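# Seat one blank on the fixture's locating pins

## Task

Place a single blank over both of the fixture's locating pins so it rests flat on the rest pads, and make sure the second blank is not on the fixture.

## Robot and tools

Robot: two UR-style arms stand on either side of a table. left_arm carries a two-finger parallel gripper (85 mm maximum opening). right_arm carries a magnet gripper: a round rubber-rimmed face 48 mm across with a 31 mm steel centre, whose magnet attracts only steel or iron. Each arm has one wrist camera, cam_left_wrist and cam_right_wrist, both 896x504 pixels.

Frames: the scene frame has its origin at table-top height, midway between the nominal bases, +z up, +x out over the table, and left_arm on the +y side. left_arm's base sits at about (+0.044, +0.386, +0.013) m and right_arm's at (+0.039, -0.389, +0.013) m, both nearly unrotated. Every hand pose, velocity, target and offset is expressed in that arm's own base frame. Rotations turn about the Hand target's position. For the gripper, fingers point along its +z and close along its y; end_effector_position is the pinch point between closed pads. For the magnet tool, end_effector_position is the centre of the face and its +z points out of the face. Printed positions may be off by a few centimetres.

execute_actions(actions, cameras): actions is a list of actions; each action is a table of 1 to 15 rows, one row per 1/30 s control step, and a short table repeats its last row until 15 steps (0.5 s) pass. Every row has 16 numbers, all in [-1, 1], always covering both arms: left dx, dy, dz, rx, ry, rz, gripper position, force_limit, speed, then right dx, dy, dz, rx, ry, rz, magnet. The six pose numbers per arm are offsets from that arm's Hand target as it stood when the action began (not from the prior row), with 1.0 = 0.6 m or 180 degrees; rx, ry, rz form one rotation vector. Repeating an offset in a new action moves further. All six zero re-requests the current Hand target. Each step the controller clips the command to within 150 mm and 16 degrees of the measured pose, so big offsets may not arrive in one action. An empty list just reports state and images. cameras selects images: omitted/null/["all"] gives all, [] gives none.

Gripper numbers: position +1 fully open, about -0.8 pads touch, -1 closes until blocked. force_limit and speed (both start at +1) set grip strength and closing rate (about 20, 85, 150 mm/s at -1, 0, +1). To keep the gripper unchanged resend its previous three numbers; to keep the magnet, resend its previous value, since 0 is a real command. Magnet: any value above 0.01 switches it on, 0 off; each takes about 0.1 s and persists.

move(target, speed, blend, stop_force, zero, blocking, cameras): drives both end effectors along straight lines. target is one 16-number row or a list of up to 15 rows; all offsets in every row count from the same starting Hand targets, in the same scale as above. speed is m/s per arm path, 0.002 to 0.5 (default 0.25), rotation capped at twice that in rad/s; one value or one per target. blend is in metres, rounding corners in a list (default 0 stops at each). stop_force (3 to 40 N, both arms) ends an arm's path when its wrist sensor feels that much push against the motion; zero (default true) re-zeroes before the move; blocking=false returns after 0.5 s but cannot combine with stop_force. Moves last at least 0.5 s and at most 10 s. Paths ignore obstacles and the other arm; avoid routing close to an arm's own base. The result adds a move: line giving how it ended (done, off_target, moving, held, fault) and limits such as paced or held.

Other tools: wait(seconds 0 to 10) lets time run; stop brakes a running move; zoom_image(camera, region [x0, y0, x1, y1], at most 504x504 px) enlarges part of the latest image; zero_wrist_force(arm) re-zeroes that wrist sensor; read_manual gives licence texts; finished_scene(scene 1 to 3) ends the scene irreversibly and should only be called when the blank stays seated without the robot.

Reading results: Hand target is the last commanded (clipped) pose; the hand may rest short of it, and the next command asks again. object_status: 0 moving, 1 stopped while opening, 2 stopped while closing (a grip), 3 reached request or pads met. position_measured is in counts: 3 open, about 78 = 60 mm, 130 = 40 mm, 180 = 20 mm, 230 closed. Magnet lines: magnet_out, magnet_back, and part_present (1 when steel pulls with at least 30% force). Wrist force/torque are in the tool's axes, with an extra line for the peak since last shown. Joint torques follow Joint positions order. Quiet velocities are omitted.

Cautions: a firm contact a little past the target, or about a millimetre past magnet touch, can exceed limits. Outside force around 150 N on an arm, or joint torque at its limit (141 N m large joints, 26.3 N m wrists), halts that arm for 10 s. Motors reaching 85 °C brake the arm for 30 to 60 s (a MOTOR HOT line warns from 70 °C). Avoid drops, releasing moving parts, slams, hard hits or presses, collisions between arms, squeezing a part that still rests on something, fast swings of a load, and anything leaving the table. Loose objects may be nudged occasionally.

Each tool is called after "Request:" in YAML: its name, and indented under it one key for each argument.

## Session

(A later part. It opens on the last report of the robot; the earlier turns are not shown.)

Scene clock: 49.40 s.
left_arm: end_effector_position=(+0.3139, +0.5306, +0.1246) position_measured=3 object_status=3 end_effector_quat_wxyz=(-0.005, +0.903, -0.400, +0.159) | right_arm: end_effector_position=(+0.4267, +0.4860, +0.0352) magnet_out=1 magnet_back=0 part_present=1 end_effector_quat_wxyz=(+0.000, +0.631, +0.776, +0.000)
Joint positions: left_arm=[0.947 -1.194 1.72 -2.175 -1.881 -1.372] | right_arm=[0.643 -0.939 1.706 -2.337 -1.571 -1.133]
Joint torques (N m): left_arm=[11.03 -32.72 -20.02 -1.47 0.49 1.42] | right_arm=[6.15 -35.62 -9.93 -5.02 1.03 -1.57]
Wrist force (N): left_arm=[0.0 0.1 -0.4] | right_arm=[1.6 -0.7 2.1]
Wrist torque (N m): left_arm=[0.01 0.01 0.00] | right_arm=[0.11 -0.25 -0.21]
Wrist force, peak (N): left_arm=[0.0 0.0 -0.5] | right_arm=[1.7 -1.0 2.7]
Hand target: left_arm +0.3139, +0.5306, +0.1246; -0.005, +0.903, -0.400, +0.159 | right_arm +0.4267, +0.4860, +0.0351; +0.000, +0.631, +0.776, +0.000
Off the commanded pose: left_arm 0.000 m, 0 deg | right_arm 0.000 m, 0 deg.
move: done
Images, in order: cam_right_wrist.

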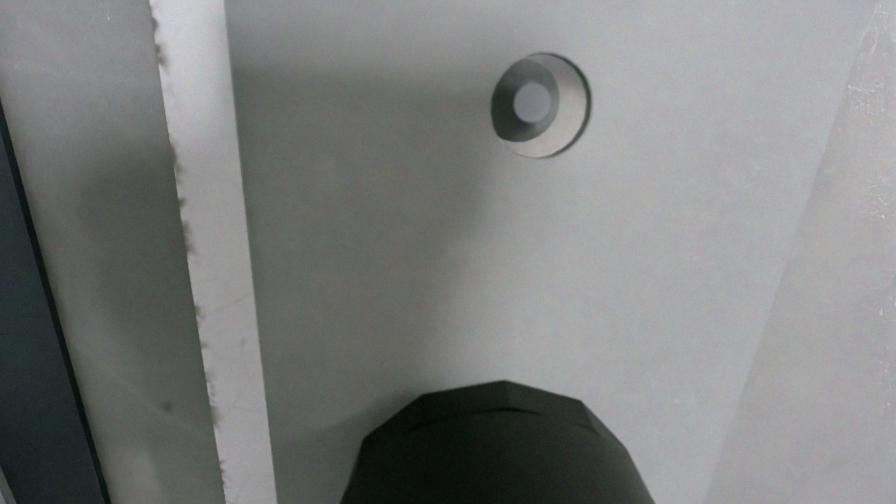

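Request:
zoom_image:
  camera: "cam_right_wrist"
  region: [140, 0, 250, 170]

Request:
zoom_image:
  camera: "cam_right_wrist"
  region: [180, 334, 290, 504]

Request:
zoom_image:
  camera: "cam_right_wrist"
  region: [690, 0, 896, 504]

Scaled by 2.965 from the camera's 896x504 image, which has a finer 1280x720 frame.

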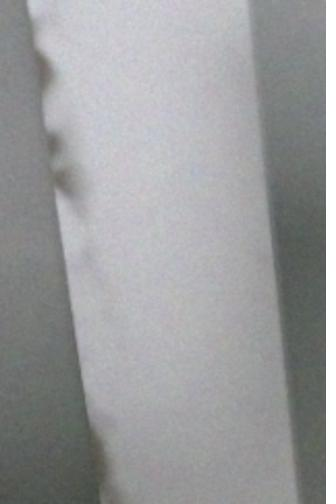

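Scaled by 2.965 from the camera's 896x504 image, which has a finer 1280x720 frame.

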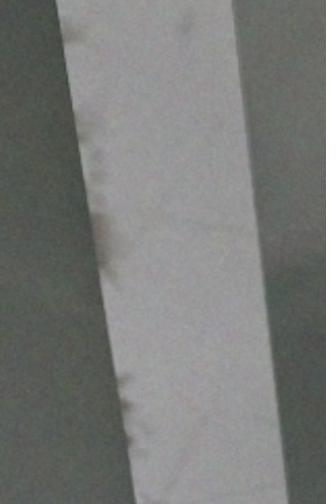

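Scaled by 1.000.

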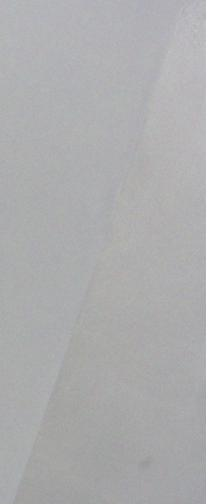

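Request:
move:
  target: [0,0,0,0,0,0,1,1,1,-0.00014,-0.00139,0,0,0,-0.0015,1]
  speed: 0.02
  cameras: ["cam_right_wrist"]

Request:
zoom_image:
  camera: "cam_right_wrist"
  region: [485, 45, 600, 165]

Scene clock: 52.30 s.
left_arm: end_effector_position=(+0.3139, +0.5306, +0.1246) position_measured=3 object_status=3 end_effector_quat_wxyz=(-0.005, +0.903, -0.400, +0.159) | right_arm: end_effector_position=(+0.4267, +0.4852, +0.0351) magnet_out=1 magnet_back=0 part_present=1 end_effector_quat_wxyz=(+0.000, +0.633, +0.774, +0.000)
Joint positions: left_arm=[0.947 -1.194 1.72 -2.175 -1.881 -1.372] | right_arm=[0.642 -0.94 1.708 -2.339 -1.571 -1.13]
Joint torques (N m): left_arm=[11.19 -34.03 -21.08 -1.56 0.28 1.34] | right_arm=[-8.36 -52.46 -9.54 -5.17 1.23 1.86]
Wrist force (N): left_arm=[0.0 -0.1 -0.1] | right_arm=[1.8 -0.8 2.2]
Wrist torque (N m): left_arm=[-0.01 -0.01 0.00] | right_arm=[0.11 -0.27 -0.21]
Wrist force, peak (N): left_arm=[0.1 0.3 -0.2] | right_arm=[1.9 -0.9 2.3]
Hand target: left_arm +0.3139, +0.5306, +0.1246; -0.005, +0.903, -0.400, +0.159 | right_arm +0.4267, +0.4852, +0.0351; +0.000, +0.633, +0.774, +0.000
Off the commanded pose: left_arm 0.000 m, 0 deg | right_arm 0.000 m, 0 deg.
move: done
Images, in order: cam_right_wrist.

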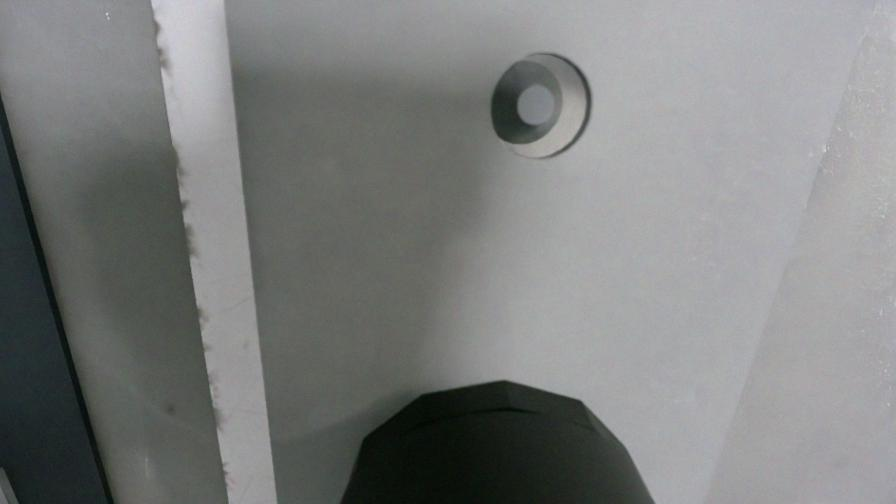

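Scaled by 4.200 from the camera's 896x504 image, which has a finer 1280x720 frame.

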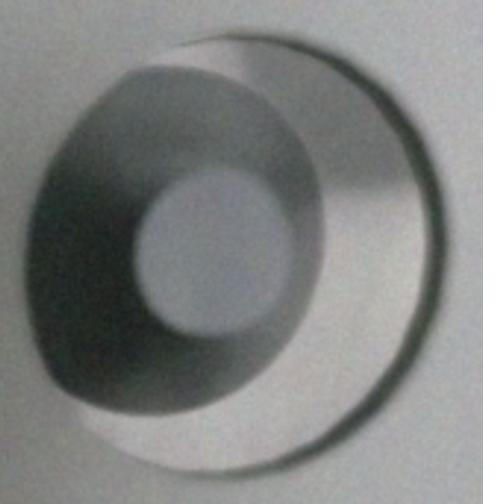

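Request:
move:
  target: [0,0,0,0,0,0,1,1,1,0,0,-0.0092,0,0,0,1]
  speed: 0.01
  stop_force: 4
  cameras: ["cam_right_wrist"]

Request:
zoom_image:
  camera: "cam_right_wrist"
  region: [485, 45, 600, 165]

Scene clock: 54.13 s.
left_arm: end_effector_position=(+0.3139, +0.5306, +0.1246) position_measured=3 object_status=3 end_effector_quat_wxyz=(-0.005, +0.903, -0.400, +0.159) | right_arm: end_effector_position=(+0.4267, +0.4852, +0.0295) magnet_out=1 magnet_back=0 part_present=1 end_effector_quat_wxyz=(+0.000, +0.633, +0.774, +0.000)
Joint positions: left_arm=[0.947 -1.194 1.72 -2.175 -1.881 -1.372] | right_arm=[0.642 -0.931 1.711 -2.35 -1.571 -1.13]
Joint torques (N m): left_arm=[12.19 -32.71 -19.67 -1.59 0.43 1.1] | right_arm=[-7.58 -36.29 -11.37 -4.86 1.41 1.73]
Wrist force (N): left_arm=[0.1 0.1 -0.1] | right_arm=[1.9 -0.7 2.3]
Wrist torque (N m): left_arm=[0.02 -0.01 0.00] | right_arm=[0.11 -0.27 -0.21]
Wrist force, peak (N): left_arm=[0.2 0.2 -0.3] | right_arm=[2.0 -0.9 2.5]
Hand target: left_arm +0.3139, +0.5306, +0.1246; -0.005, +0.903, -0.400, +0.159 | right_arm +0.4267, +0.4852, +0.0295; +0.000, +0.633, +0.774, +0.000
Off the commanded pose: left_arm 0.000 m, 0 deg | right_arm 0.000 m, 0 deg.
move: done
Images, in order: cam_right_wrist.

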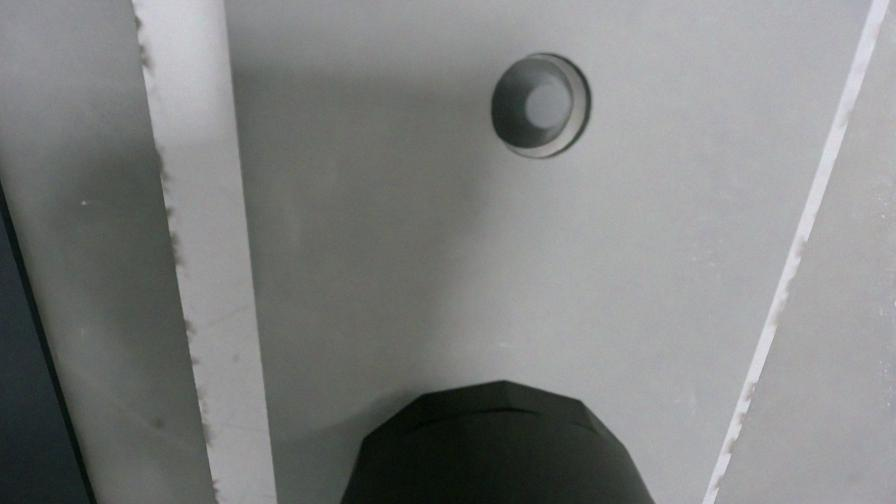

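Scaled by 4.200 from the camera's 896x504 image, which has a finer 1280x720 frame.

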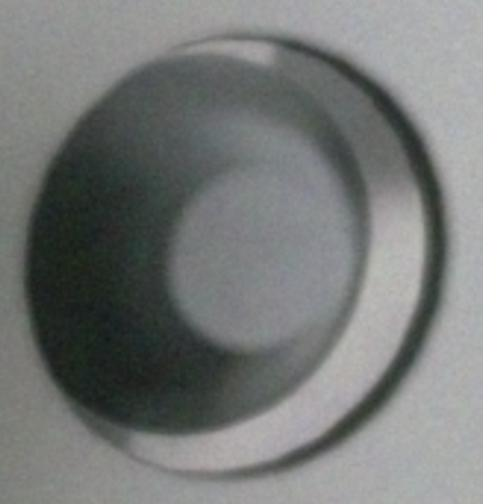

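Request:
move:
  target: [0,0,0,0,0,0,1,1,1,0,0,-0.0075,0,0,0,1]
  speed: 0.006
  stop_force: 4
  cameras: ["cam_right_wrist"]

Request:
zoom_image:
  camera: "cam_right_wrist"
  region: [485, 45, 600, 165]

Scene clock: 56.57 s.
left_arm: end_effector_position=(+0.3139, +0.5306, +0.1246) position_measured=3 object_status=3 end_effector_quat_wxyz=(-0.005, +0.903, -0.400, +0.159) | right_arm: end_effector_position=(+0.4267, +0.4852, +0.0250) magnet_out=1 magnet_back=0 part_present=1 end_effector_quat_wxyz=(+0.000, +0.633, +0.774, +0.000)
Joint positions: left_arm=[0.947 -1.194 1.72 -2.175 -1.881 -1.372] | right_arm=[0.642 -0.923 1.713 -2.359 -1.571 -1.13]
Joint torques (N m): left_arm=[13.02 -33.09 -20.33 -1.59 0.56 1.58] | right_arm=[-8.51 -36.64 -12 -4.94 1.36 1.47]
Wrist force (N): left_arm=[0.0 0.1 -0.1] | right_arm=[2.0 -1.0 2.3]
Wrist torque (N m): left_arm=[0.02 0.00 0.00] | right_arm=[0.09 -0.28 -0.22]
Wrist force, peak (N): left_arm=[0.1 0.4 -0.2] | right_arm=[2.0 -1.0 2.3]
Hand target: left_arm +0.3139, +0.5306, +0.1246; -0.005, +0.903, -0.400, +0.159 | right_arm +0.4267, +0.4852, +0.0250; +0.000, +0.633, +0.774, +0.000
Off the commanded pose: left_arm 0.000 m, 0 deg | right_arm 0.000 m, 0 deg.
move: done
Images, in order: cam_right_wrist.

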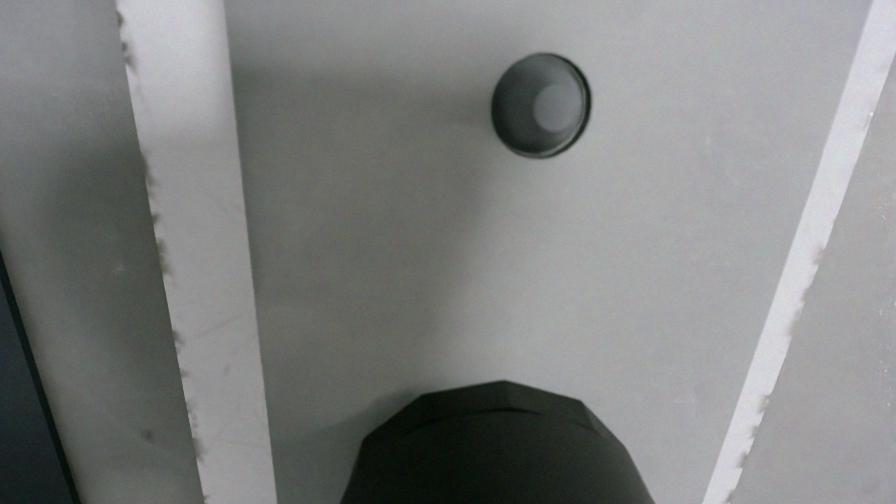

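Scaled by 4.200 from the camera's 896x504 image, which has a finer 1280x720 frame.

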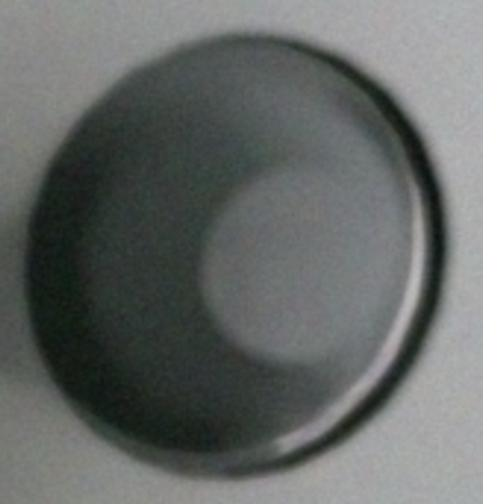

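Request:
move:
  target: [0,0,0,0,0,0,1,1,1,0,0,-0.0075,0,0,0,1]
  speed: 0.006
  stop_force: 4
  cameras: ["cam_right_wrist"]

Request:
zoom_image:
  camera: "cam_right_wrist"
  region: [485, 45, 600, 165]

Scene clock: 58.43 s.
left_arm: end_effector_position=(+0.3139, +0.5306, +0.1246) position_measured=3 object_status=3 end_effector_quat_wxyz=(-0.005, +0.903, -0.400, +0.159) | right_arm: end_effector_position=(+0.4266, +0.4852, +0.0231) magnet_out=1 magnet_back=0 part_present=1 end_effector_quat_wxyz=(+0.000, +0.633, +0.774, +0.000)
Joint positions: left_arm=[0.947 -1.194 1.72 -2.175 -1.881 -1.372] | right_arm=[0.642 -0.92 1.713 -2.363 -1.571 -1.13]
Joint torques (N m): left_arm=[12.89 -33.11 -19.77 -1.59 0.54 1.61] | right_arm=[-6.77 -51.93 -27.77 -1.41 -2.97 0.65]
Wrist force (N): left_arm=[0.1 0.1 -0.1] | right_arm=[7.9 -4.3 0.4]
Wrist torque (N m): left_arm=[0.01 -0.01 0.00] | right_arm=[0.25 -0.23 0.16]
Wrist force, peak (N): left_arm=[0.0 0.1 -0.5] | right_arm=[9.8 -6.1 2.4]
Hand target: left_arm +0.3139, +0.5306, +0.1246; -0.005, +0.903, -0.400, +0.159 | right_arm +0.4266, +0.4852, +0.0231; +0.000, +0.633, +0.774, +0.000 (not the last commanded pose)
Off the commanded pose: left_arm 0.000 m, 0 deg | right_arm 0.003 m, 0 deg.
move: contact (right_arm)
Images, in order: cam_right_wrist.

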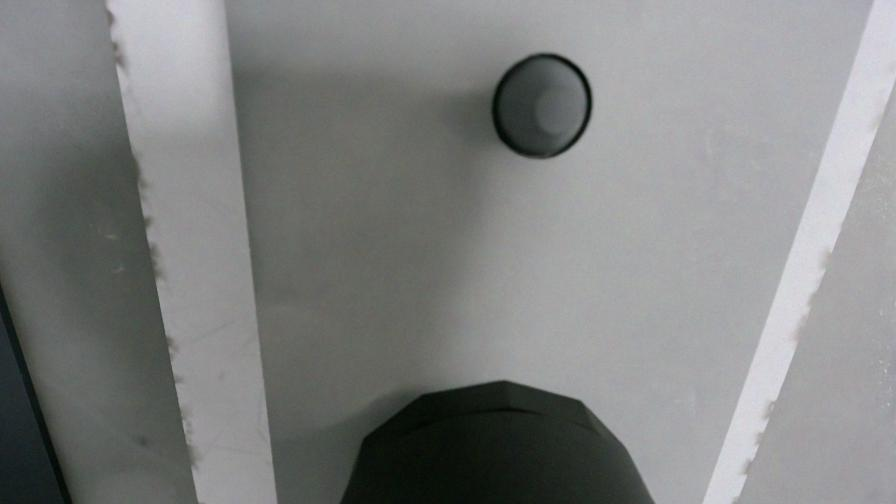

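Scaled by 4.200 from the camera's 896x504 image, which has a finer 1280x720 frame.

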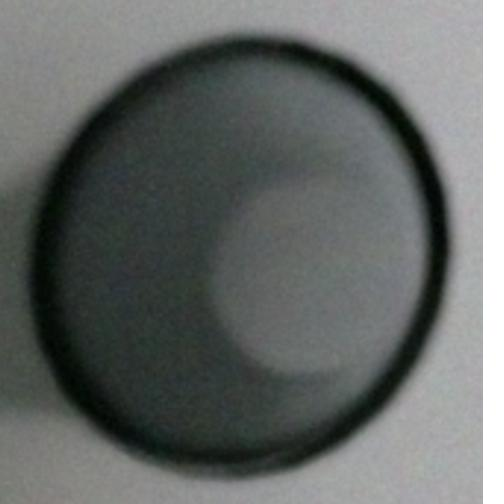

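Request:
move:
  target: [0,0,0,0,0,0,1,1,1,-0.00033,0.00038,0,0,0,0,1]
  speed: 0.005
  cameras: ["cam_right_wrist"]

Request:
zoom_image:
  camera: "cam_right_wrist"
  region: [485, 45, 600, 165]

Scene clock: 59.73 s.
left_arm: end_effector_position=(+0.3139, +0.5306, +0.1246) position_measured=3 object_status=3 end_effector_quat_wxyz=(-0.005, +0.903, -0.400, +0.159) | right_arm: end_effector_position=(+0.4265, +0.4854, +0.0231) magnet_out=1 magnet_back=0 part_present=1 end_effector_quat_wxyz=(+0.000, +0.633, +0.774, +0.000)
Joint positions: left_arm=[0.947 -1.194 1.72 -2.175 -1.881 -1.372] | right_arm=[0.642 -0.92 1.713 -2.363 -1.571 -1.129]
Joint torques (N m): left_arm=[11.92 -32.85 -20.31 -1.63 0.68 1.32] | right_arm=[8.36 -41.33 -29.07 -1.17 -1.2 1.56]
Wrist force (N): left_arm=[0.1 0.0 -0.3] | right_arm=[2.8 -1.1 1.8]
Wrist torque (N m): left_arm=[0.00 -0.02 0.00] | right_arm=[0.13 -0.26 -0.16]
Wrist force, peak (N): left_arm=[0.2 0.0 -0.4] | right_arm=[7.9 -4.8 -0.1]
Hand target: left_arm +0.3139, +0.5306, +0.1246; -0.005, +0.903, -0.400, +0.159 | right_arm +0.4264, +0.4854, +0.0231; +0.000, +0.633, +0.774, +0.000
Off the commanded pose: left_arm 0.000 m, 0 deg | right_arm 0.000 m, 0 deg.
move: done
Images, in order: cam_right_wrist.

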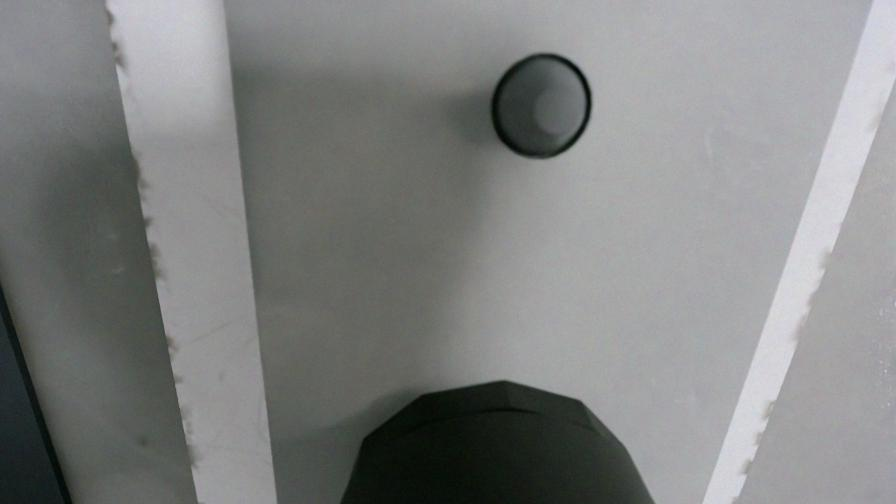

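Scaled by 4.200 from the camera's 896x504 image, which has a finer 1280x720 frame.

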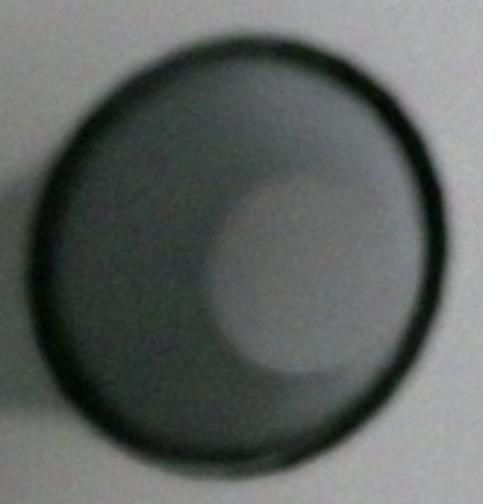

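Request:
move:
  target: [0,0,0,0,0,0,1,1,1,-0.00006,0.00007,-0.0075,0,0,0,1]
  speed: 0.005
  stop_force: 4
  cameras: ["cam_right_wrist"]

Request:
zoom_image:
  camera: "cam_right_wrist"
  region: [485, 45, 600, 165]

Scene clock: 61.63 s.
left_arm: end_effector_position=(+0.3139, +0.5306, +0.1246) position_measured=3 object_status=3 end_effector_quat_wxyz=(-0.005, +0.903, -0.400, +0.159) | right_arm: end_effector_position=(+0.4264, +0.4855, +0.0186) magnet_out=1 magnet_back=0 part_present=1 end_effector_quat_wxyz=(+0.000, +0.633, +0.774, +0.000)
Joint positions: left_arm=[0.947 -1.194 1.72 -2.175 -1.881 -1.372] | right_arm=[0.642 -0.912 1.715 -2.372 -1.571 -1.129]
Joint torques (N m): left_arm=[12.09 -33.71 -20.96 -1.49 0.39 1.33] | right_arm=[7.05 -36.25 -11.13 -4.92 1.31 1.42]
Wrist force (N): left_arm=[0.1 0.1 0.0] | right_arm=[2.1 -1.1 2.1]
Wrist torque (N m): left_arm=[0.01 -0.01 0.00] | right_arm=[0.08 -0.28 -0.22]
Wrist force, peak (N): left_arm=[0.1 0.2 -0.4] | right_arm=[2.4 -4.1 1.8]
Hand target: left_arm +0.3139, +0.5306, +0.1246; -0.005, +0.903, -0.400, +0.159 | right_arm +0.4264, +0.4855, +0.0186; +0.000, +0.633, +0.774, +0.000
Off the commanded pose: left_arm 0.000 m, 0 deg | right_arm 0.000 m, 0 deg.
move: done
Images, in order: cam_right_wrist.

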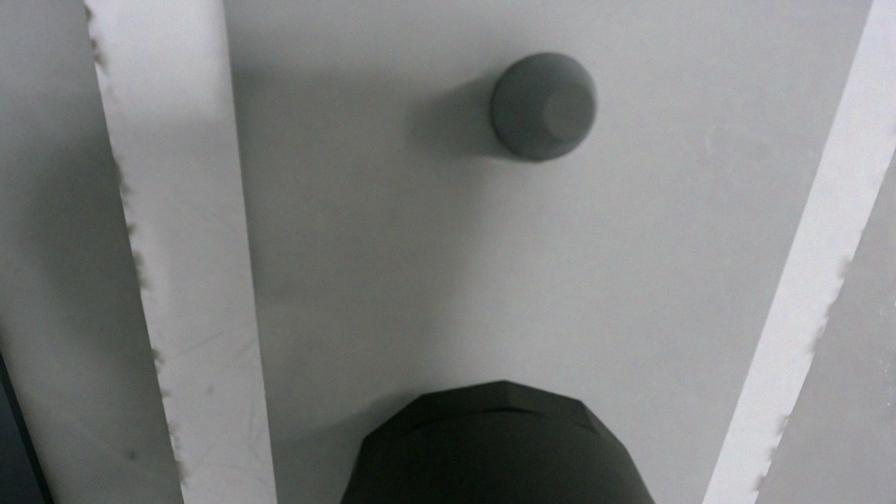

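Scaled by 4.200 from the camera's 896x504 image, which has a finer 1280x720 frame.

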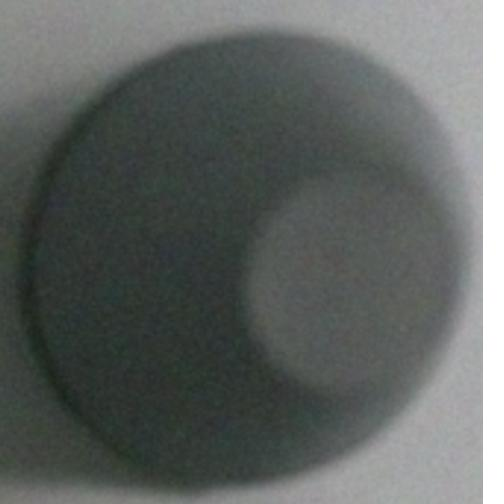

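Request:
move:
  target: [0,0,0,0,0,0,1,1,1,0,0,-0.0117,0,0,0,1]
  speed: 0.004
  stop_force: 4
  cameras: ["cam_right_wrist"]

Scene clock: 64.43 s.
left_arm: end_effector_position=(+0.3139, +0.5306, +0.1246) position_measured=3 object_status=3 end_effector_quat_wxyz=(-0.005, +0.903, -0.400, +0.159) | right_arm: end_effector_position=(+0.4264, +0.4855, +0.0121) magnet_out=1 magnet_back=0 part_present=1 end_effector_quat_wxyz=(+0.000, +0.633, +0.774, +0.000)
Joint positions: left_arm=[0.947 -1.194 1.72 -2.175 -1.881 -1.372] | right_arm=[0.642 -0.901 1.717 -2.386 -1.571 -1.129]
Joint torques (N m): left_arm=[13.06 -34.63 -22.46 -1.61 0.51 1.18] | right_arm=[5.22 -50.82 -18.64 -0.83 1 1.73]
Wrist force (N): left_arm=[0.2 0.2 -0.2] | right_arm=[1.9 -0.8 -0.5]
Wrist torque (N m): left_arm=[0.03 -0.03 0.00] | right_arm=[-0.15 -0.15 -0.24]
Wrist force, peak (N): left_arm=[0.1 0.3 -0.2] | right_arm=[-0.4 -5.5 -8.2]
Hand target: left_arm +0.3139, +0.5306, +0.1246; -0.005, +0.903, -0.400, +0.159 | right_arm +0.4264, +0.4855, +0.0121; +0.000, +0.633, +0.774, +0.000 (not the last commanded pose)
Off the commanded pose: left_arm 0.000 m, 0 deg | right_arm 0.001 m, 0 deg.
move: contact (right_arm)
Images, in order: cam_right_wrist.

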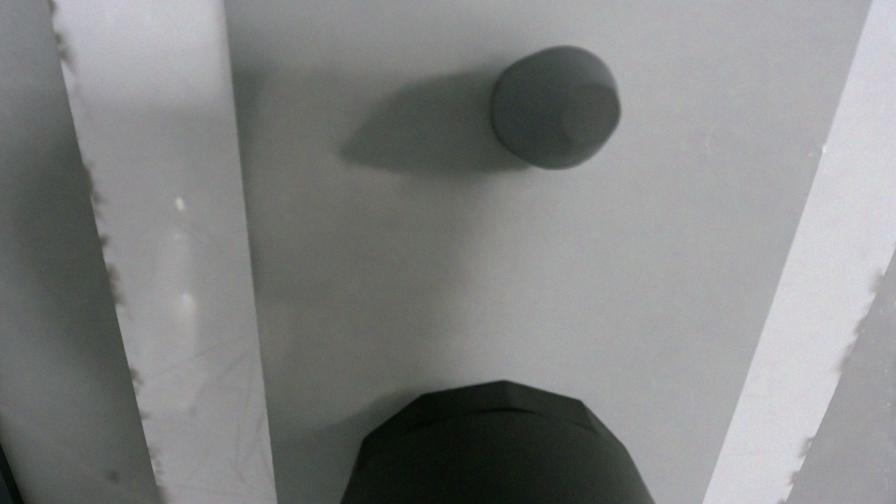

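Request:
move:
  target: [0,0,0,0,0,0,1,1,1,0,0,0.0005,0.00327,-0.00217,0,1]
  speed: 0.01
  cameras: []

Request:
move:
  target: [0,0,0,0,0,0,1,1,1,0,0,-0.005,0,0,0,1]
  speed: 0.003
  stop_force: 3
  cameras: ["cam_right_wrist"]

Scene clock: 66.07 s.
Wrist force, peak (N): left_arm=[0.3 0.0 -0.3] | right_arm=[1.0 -4.2 -10.6]
Off the commanded pose: left_arm 0.000 m, 0 deg | right_arm 0.000 m, 0 deg.
move: done

Scene clock: 66.77 s.
left_arm: end_effector_position=(+0.3139, +0.5306, +0.1246) position_measured=3 object_status=3 end_effector_quat_wxyz=(-0.005, +0.903, -0.400, +0.159) | right_arm: end_effector_position=(+0.4264, +0.4855, +0.0123) magnet_out=1 magnet_back=0 part_present=1 end_effector_quat_wxyz=(+0.000, +0.633, +0.774, +0.006)
Joint positions: left_arm=[0.947 -1.194 1.72 -2.175 -1.881 -1.372] | right_arm=[0.641 -0.904 1.725 -2.403 -1.567 -1.13]
Joint torques (N m): left_arm=[12.01 -33.76 -21.77 -1.37 0.43 1.46] | right_arm=[-8.92 -45.04 -9.23 -1.87 1.01 -1.69]
Wrist force (N): left_arm=[0.1 0.1 -0.2] | right_arm=[0.6 -4.7 -12.4]
Wrist torque (N m): left_arm=[0.02 -0.02 0.00] | right_arm=[1.24 -0.69 -0.23]
Wrist force, peak (N): left_arm=[0.0 0.0 -0.4] | right_arm=[-0.4 -6.4 -16.1]
Hand target: left_arm +0.3139, +0.5306, +0.1246; -0.005, +0.903, -0.400, +0.159 | right_arm +0.4264, +0.4855, +0.0123; +0.000, +0.633, +0.774, +0.006 (not the last commanded pose)
Off the commanded pose: left_arm 0.000 m, 0 deg | right_arm 0.003 m, 0 deg.
move: contact (right_arm)
Images, in order: cam_right_wrist.

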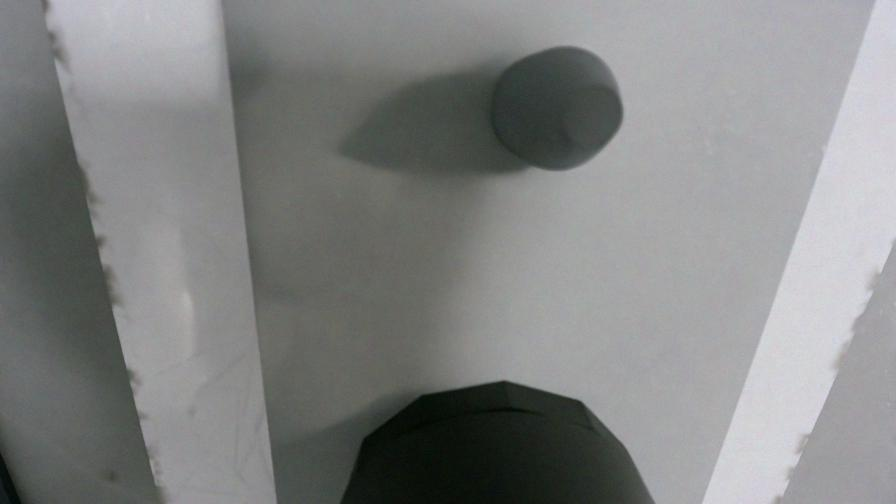

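Request:
move:
  target: [0,0,0,0,0,0,1,1,1,0,0,0.0008,-0.00255,0.00169,0,1]
  speed: 0.01
  cameras: []

Request:
move:
  target: [0,0,0,0,0,0,1,1,1,0,0,-0.005,0,0,0,1]
  speed: 0.002
  stop_force: 3
  cameras: ["cam_right_wrist"]

Scene clock: 67.90 s.
Wrist force, peak (N): left_arm=[0.1 0.1 -0.4] | right_arm=[0.8 -4.5 -12.5]
Off the commanded pose: left_arm 0.000 m, 0 deg | right_arm 0.000 m, 0 deg.
move: done

Scene clock: 68.90 s.
left_arm: end_effector_position=(+0.3139, +0.5306, +0.1246) position_measured=3 object_status=3 end_effector_quat_wxyz=(-0.005, +0.903, -0.400, +0.159) | right_arm: end_effector_position=(+0.4265, +0.4855, +0.0121) magnet_out=1 magnet_back=0 part_present=1 end_effector_quat_wxyz=(+0.000, +0.633, +0.774, +0.001)
Joint positions: left_arm=[0.947 -1.194 1.72 -2.175 -1.881 -1.372] | right_arm=[0.642 -0.902 1.718 -2.39 -1.57 -1.129]
Joint torques (N m): left_arm=[11.75 -33.57 -21.8 -1.81 0.36 1.22] | right_arm=[6.2 -48.32 -12.68 -2.05 -1.32 1.78]
Wrist force (N): left_arm=[0.1 0.1 -0.3] | right_arm=[-0.3 -5.8 -4.1]
Wrist torque (N m): left_arm=[0.02 -0.02 0.00] | right_arm=[0.29 -0.41 -0.24]
Wrist force, peak (N): left_arm=[0.2 0.3 -0.2] | right_arm=[-0.2 -5.9 -4.3]
Hand target: left_arm +0.3139, +0.5306, +0.1246; -0.005, +0.903, -0.400, +0.159 | right_arm +0.4265, +0.4855, +0.0122; +0.000, +0.633, +0.774, +0.001 (not the last commanded pose)
Off the commanded pose: left_arm 0.000 m, 0 deg | right_arm 0.002 m, 0 deg.
move: contact (right_arm)
Images, in order: cam_right_wrist.

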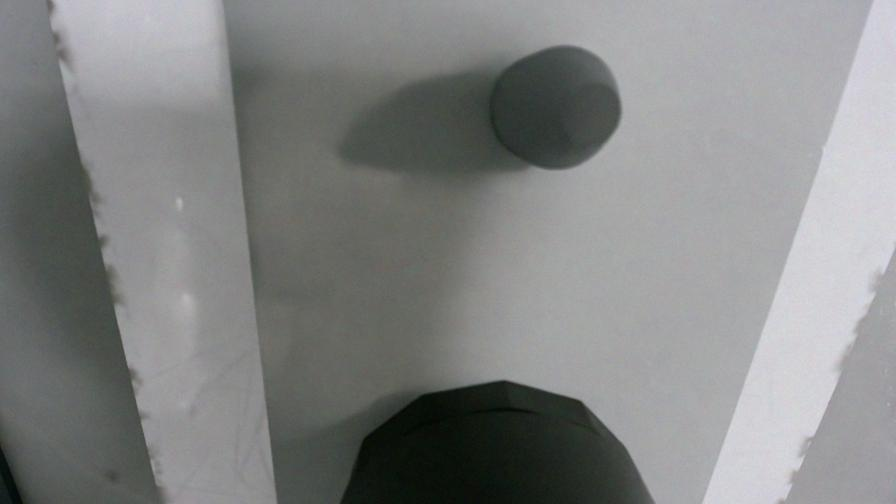

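Request:
execute_actions:
  actions:
    - [[0,0,0,0,0,0,1,1,1,0,0,0,0,0,0,0]]
  cameras: ["cam_right_wrist"]

Request:
zoom_image:
  camera: "cam_right_wrist"
  region: [460, 20, 660, 190]

Scene clock: 69.90 s.
left_arm: end_effector_position=(+0.3139, +0.5306, +0.1246) position_measured=3 object_status=3 end_effector_quat_wxyz=(-0.005, +0.903, -0.400, +0.159) | right_arm: end_effector_position=(+0.4265, +0.4855, +0.0122) magnet_out=0 magnet_back=1 part_present=0 end_effector_quat_wxyz=(+0.000, +0.633, +0.774, +0.001)
Joint positions: left_arm=[0.947 -1.194 1.72 -2.175 -1.881 -1.372] | right_arm=[0.642 -0.902 1.718 -2.39 -1.57 -1.129]
Joint torques (N m): left_arm=[12.58 -31.71 -22.32 -1.33 0.45 1.24] | right_arm=[6.12 -45.92 -14.59 -2.15 -1.01 1.59]
Wrist force (N): left_arm=[0.1 -0.1 -0.1] | right_arm=[1.7 -1.2 -2.4]
Wrist torque (N m): left_arm=[-0.01 -0.01 0.00] | right_arm=[0.12 -0.27 -0.23]
Wrist force, peak (N): left_arm=[0.4 0.1 -0.3] | right_arm=[0.1 -5.2 -5.0]
Hand target: left_arm +0.3139, +0.5306, +0.1246; -0.005, +0.903, -0.400, +0.159 | right_arm +0.4265, +0.4855, +0.0122; +0.000, +0.633, +0.774, +0.001
Off the commanded pose: left_arm 0.000 m, 0 deg | right_arm 0.000 m, 0 deg.
Images, in order: cam_right_wrist.

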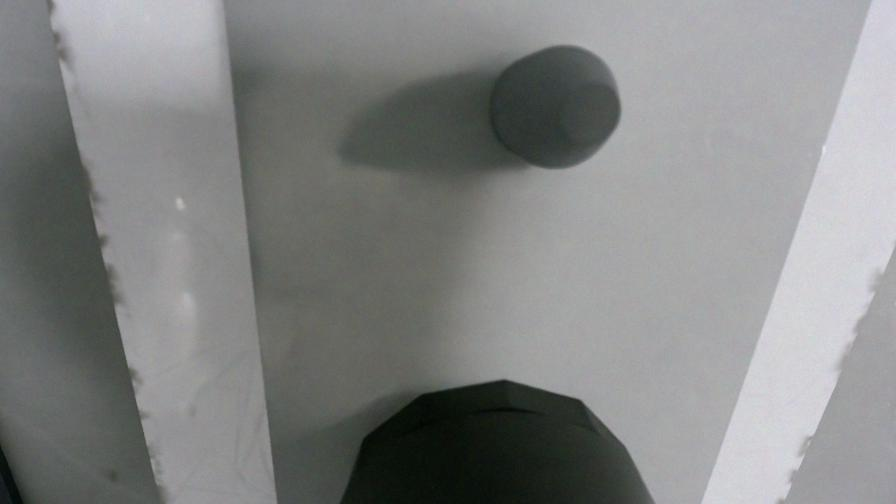

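Scaled by 2.520 from the camera's 896x504 image, which has a finer 1280x720 frame.

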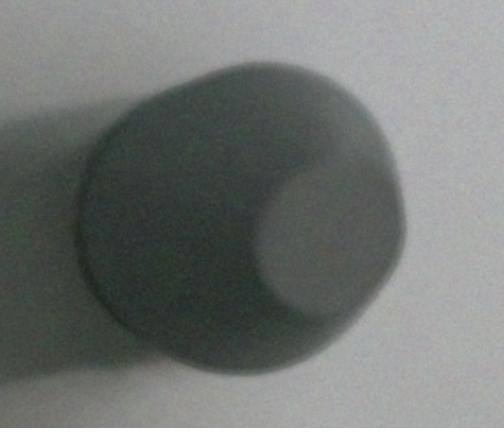

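Request:
move:
  target: [0,0,0,0,0,0,1,1,1,0,0,0.18,0,0,0,0]
  speed: 0.1
  cameras: ["cam_right_wrist"]

Request:
zoom_image:
  camera: "cam_right_wrist"
  region: [340, 20, 600, 220]

Request:
zoom_image:
  camera: "cam_right_wrist"
  region: [300, 300, 560, 500]

Scene clock: 71.63 s.
left_arm: end_effector_position=(+0.3139, +0.5306, +0.1246) position_measured=3 object_status=3 end_effector_quat_wxyz=(-0.005, +0.903, -0.400, +0.159) | right_arm: end_effector_position=(+0.4264, +0.4856, +0.1200) magnet_out=0 magnet_back=1 part_present=0 end_effector_quat_wxyz=(+0.000, +0.633, +0.774, +0.001)
Joint positions: left_arm=[0.947 -1.194 1.72 -2.175 -1.881 -1.372] | right_arm=[0.642 -1.067 1.652 -2.159 -1.57 -1.129]
Joint torques (N m): left_arm=[12.31 -32.85 -20.65 -1.5 0.45 1.34] | right_arm=[-4.43 -49.35 -32.92 -0.98 0.62 -1.2]
Wrist force (N): left_arm=[0.0 0.2 -0.2] | right_arm=[1.6 -0.8 -0.2]
Wrist torque (N m): left_arm=[0.02 0.00 0.00] | right_arm=[0.07 -0.24 -0.20]
Wrist force, peak (N): left_arm=[-0.2 0.1 -0.3] | right_arm=[1.7 -1.2 -2.9]
Hand target: left_arm +0.3139, +0.5306, +0.1246; -0.005, +0.903, -0.400, +0.159 | right_arm +0.4265, +0.4855, +0.1202; +0.000, +0.633, +0.774, +0.001
Off the commanded pose: left_arm 0.000 m, 0 deg | right_arm 0.000 m, 0 deg.
move: done
Images, in order: cam_right_wrist.

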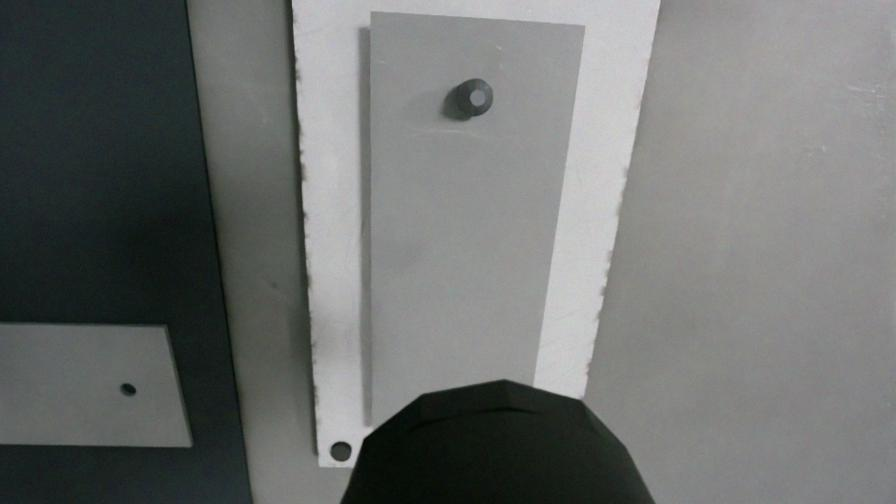

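Scaled by 1.938 from the camera's 896x504 image, which has a finer 1280x720 frame.

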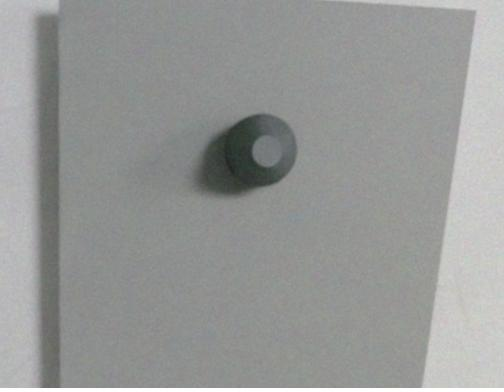

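Scaled by 1.938 from the camera's 896x504 image, which has a finer 1280x720 frame.

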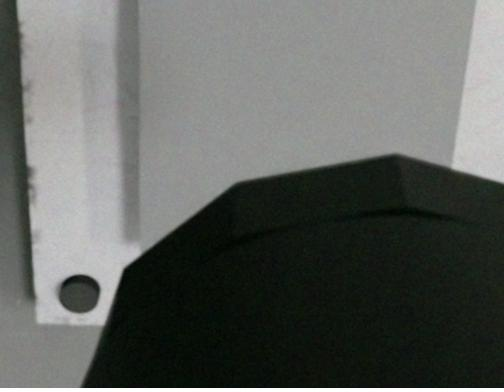

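Request:
move:
  target: [0,0,0,0,0,0,1,1,1,0,0,0.1667,0,0,0,0]
  speed: 0.2
  cameras: ["cam_right_wrist"]

Request:
zoom_image:
  camera: "cam_right_wrist"
  region: [320, 220, 572, 420]

Request:
zoom_image:
  camera: "cam_right_wrist"
  region: [320, 20, 572, 220]

Scene clock: 72.93 s.
left_arm: end_effector_position=(+0.3139, +0.5306, +0.1246) position_measured=3 object_status=3 end_effector_quat_wxyz=(-0.005, +0.903, -0.400, +0.159) | right_arm: end_effector_position=(+0.4265, +0.4856, +0.2201) magnet_out=0 magnet_back=1 part_present=0 end_effector_quat_wxyz=(+0.000, +0.633, +0.774, +0.001)
Joint positions: left_arm=[0.947 -1.194 1.72 -2.175 -1.881 -1.372] | right_arm=[0.642 -1.173 1.529 -1.929 -1.57 -1.129]
Joint torques (N m): left_arm=[11.16 -32.51 -21.94 -1.68 0.43 1.31] | right_arm=[-6.17 -47.36 -34 -1.05 -1.41 -1.49]
Wrist force (N): left_arm=[0.0 0.2 -0.1] | right_arm=[1.4 -0.5 0.1]
Wrist torque (N m): left_arm=[0.03 -0.01 0.00] | right_arm=[0.14 -0.22 -0.21]
Wrist force, peak (N): left_arm=[0.3 0.0 -0.3] | right_arm=[1.8 -1.0 -0.5]
Hand target: left_arm +0.3139, +0.5306, +0.1246; -0.005, +0.903, -0.400, +0.159 | right_arm +0.4265, +0.4855, +0.2202; +0.000, +0.633, +0.774, +0.001
Off the commanded pose: left_arm 0.000 m, 0 deg | right_arm 0.000 m, 0 deg.
move: done
Images, in order: cam_right_wrist.

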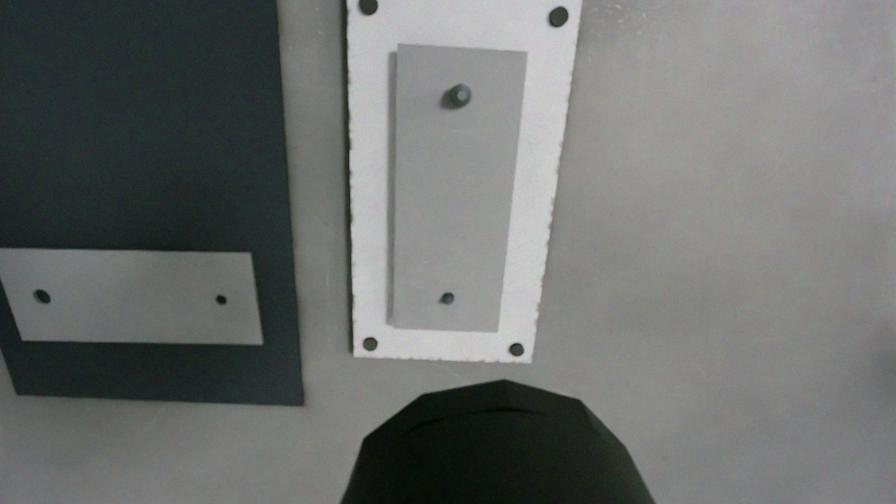

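Scaled by 2.000 from the camera's 896x504 image, which has a finer 1280x720 frame.

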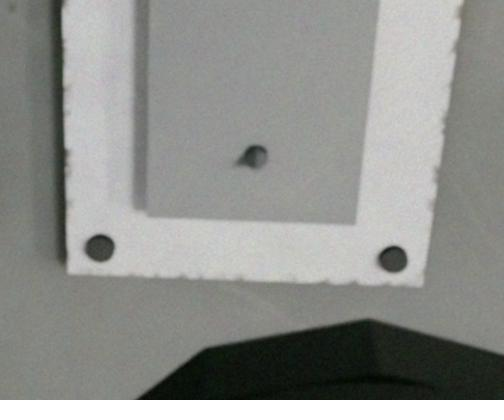

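Scaled by 2.000 from the camera's 896x504 image, which has a finer 1280x720 frame.

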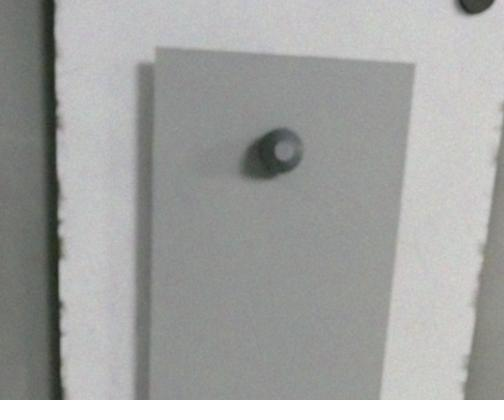

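Request:
zoom_image:
  camera: "cam_right_wrist"
  region: [330, 0, 440, 190]

Request:
zoom_image:
  camera: "cam_right_wrist"
  region: [330, 180, 440, 370]

Request:
zoom_image:
  camera: "cam_right_wrist"
  region: [480, 0, 590, 190]

Request:
zoom_image:
  camera: "cam_right_wrist"
  region: [480, 180, 590, 370]

Scaled by 2.653 from the camera's 896x504 image, which has a finer 1280x720 frame.

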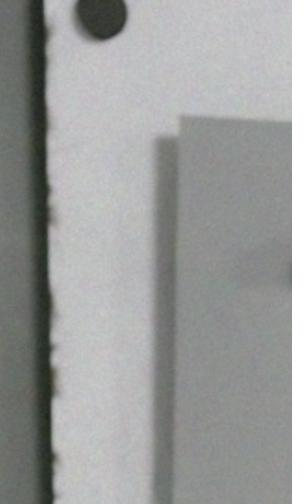

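Scaled by 2.653 from the camera's 896x504 image, which has a finer 1280x720 frame.

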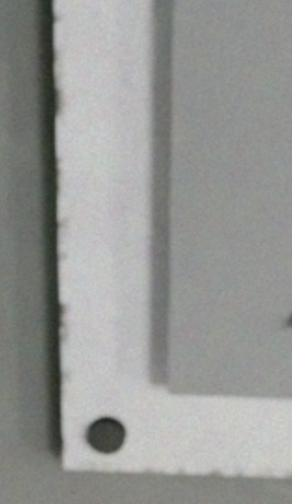

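Scaled by 2.653 from the camera's 896x504 image, which has a finer 1280x720 frame.

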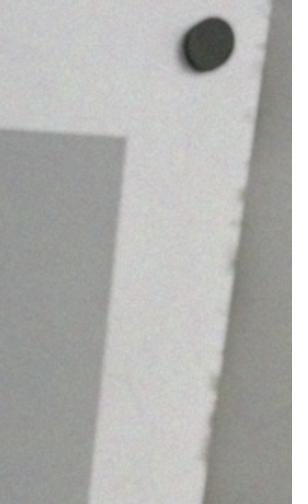

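Scaled by 2.653 from the camera's 896x504 image, which has a finer 1280x720 frame.

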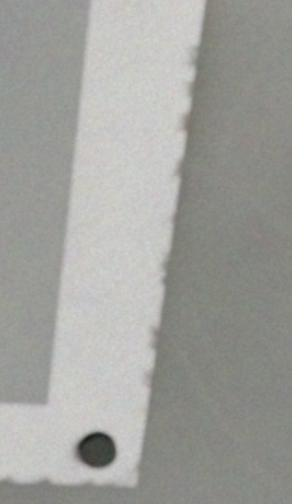

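Request:
move:
  target:
    - [0,0,0,0,0,0,1,1,1,0,0,-0.34,0,0,0,0]
  speed: 0.2
  cameras: []

Request:
move:
  target: [0,0,0,0,0,0,1,1,1,0,0,-0.01,0,0,0,0]
  speed: 0.004
  stop_force: 3
  cameras: ["cam_right_wrist"]

Scene clock: 79.87 s.
Wrist force, peak (N): left_arm=[0.1 0.3 -0.3] | right_arm=[1.7 -0.9 1.3]
Off the commanded pose: left_arm 0.000 m, 0 deg | right_arm 0.000 m, 0 deg.
move: done

Scene clock: 81.97 s.
left_arm: end_effector_position=(+0.3139, +0.5306, +0.1246) position_measured=3 object_status=3 end_effector_quat_wxyz=(-0.005, +0.903, -0.400, +0.159) | right_arm: end_effector_position=(+0.4265, +0.4855, +0.0122) magnet_out=0 magnet_back=1 part_present=0 end_effector_quat_wxyz=(+0.000, +0.633, +0.774, +0.001)
Joint positions: left_arm=[0.947 -1.194 1.72 -2.175 -1.881 -1.372] | right_arm=[0.642 -0.902 1.718 -2.39 -1.57 -1.129]
Joint torques (N m): left_arm=[12.72 -33.38 -22.7 -1.44 0.19 1.1] | right_arm=[8.54 -49.36 -16.6 -1.17 1.17 1.74]
Wrist force (N): left_arm=[0.1 0.0 -0.1] | right_arm=[2.0 -0.5 -2.1]
Wrist torque (N m): left_arm=[0.00 -0.02 0.00] | right_arm=[0.12 -0.27 -0.23]
Wrist force, peak (N): left_arm=[0.0 0.0 -0.4] | right_arm=[0.8 -2.4 -7.6]
Hand target: left_arm +0.3139, +0.5306, +0.1246; -0.005, +0.903, -0.400, +0.159 | right_arm +0.4265, +0.4855, +0.0122; +0.000, +0.633, +0.774, +0.001 (not the last commanded pose)
Off the commanded pose: left_arm 0.000 m, 0 deg | right_arm 0.002 m, 0 deg.
move: contact (right_arm)
Images, in order: cam_right_wrist.

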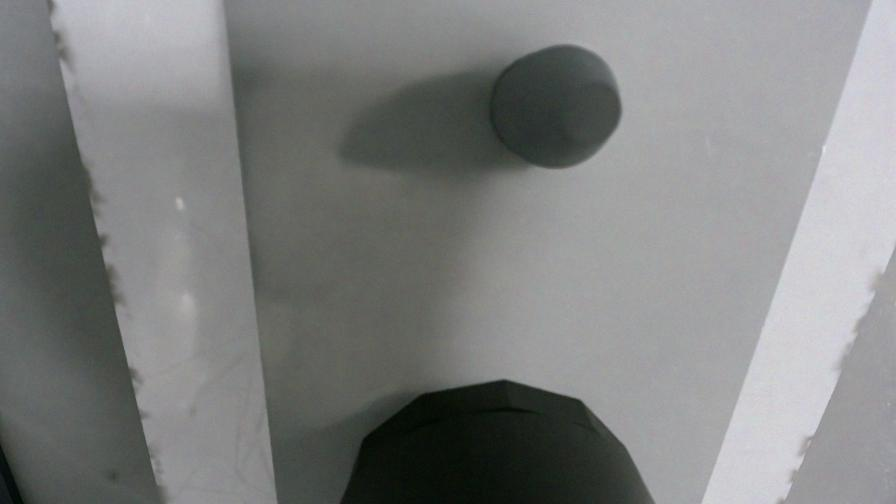

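Request:
execute_actions:
  actions:
    - [[0,0,0,0,0,0,1,1,1,0,0,0,0,0,0,1]]
  cameras: []

Request:
move:
  target: [0,0,0,0,0,0,1,1,1,0,0,0.1,0,0,0,1]
  speed: 0.05
  cameras: ["cam_right_wrist"]

Scene clock: 83.50 s.
Wrist force, peak (N): left_arm=[0.3 0.1 -0.2] | right_arm=[1.9 -0.9 2.6]
Off the commanded pose: left_arm 0.000 m, 0 deg | right_arm 0.000 m, 0 deg.

Scene clock: 85.17 s.
left_arm: end_effector_position=(+0.3139, +0.5306, +0.1246) position_measured=3 object_status=3 end_effector_quat_wxyz=(-0.005, +0.903, -0.400, +0.159) | right_arm: end_effector_position=(+0.4265, +0.4855, +0.0721) magnet_out=1 magnet_back=0 part_present=1 end_effector_quat_wxyz=(+0.000, +0.633, +0.774, +0.001)
Joint positions: left_arm=[0.947 -1.194 1.72 -2.175 -1.881 -1.372] | right_arm=[0.642 -0.999 1.69 -2.264 -1.57 -1.129]
Joint torques (N m): left_arm=[12.04 -33.36 -22.77 -1.58 0.26 1.28] | right_arm=[6.19 -52.39 -30.51 -1.27 0.76 1.12]
Wrist force (N): left_arm=[-0.1 0.2 -0.2] | right_arm=[1.4 -0.7 2.1]
Wrist torque (N m): left_arm=[0.04 0.01 0.00] | right_arm=[0.10 -0.20 -0.22]
Wrist force, peak (N): left_arm=[0.1 0.2 -0.4] | right_arm=[2.1 -0.5 3.2]
Hand target: left_arm +0.3139, +0.5306, +0.1246; -0.005, +0.903, -0.400, +0.159 | right_arm +0.4265, +0.4855, +0.0722; +0.000, +0.633, +0.774, +0.001
Off the commanded pose: left_arm 0.000 m, 0 deg | right_arm 0.000 m, 0 deg.
move: done
Images, in order: cam_right_wrist.

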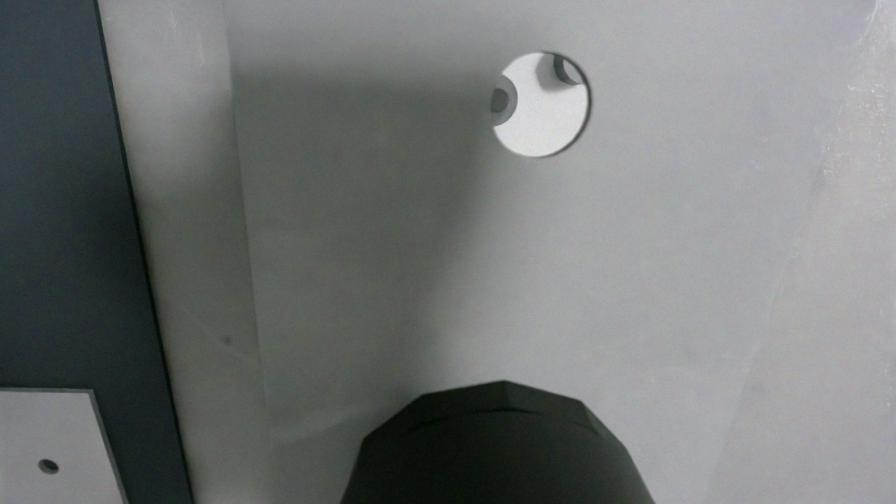

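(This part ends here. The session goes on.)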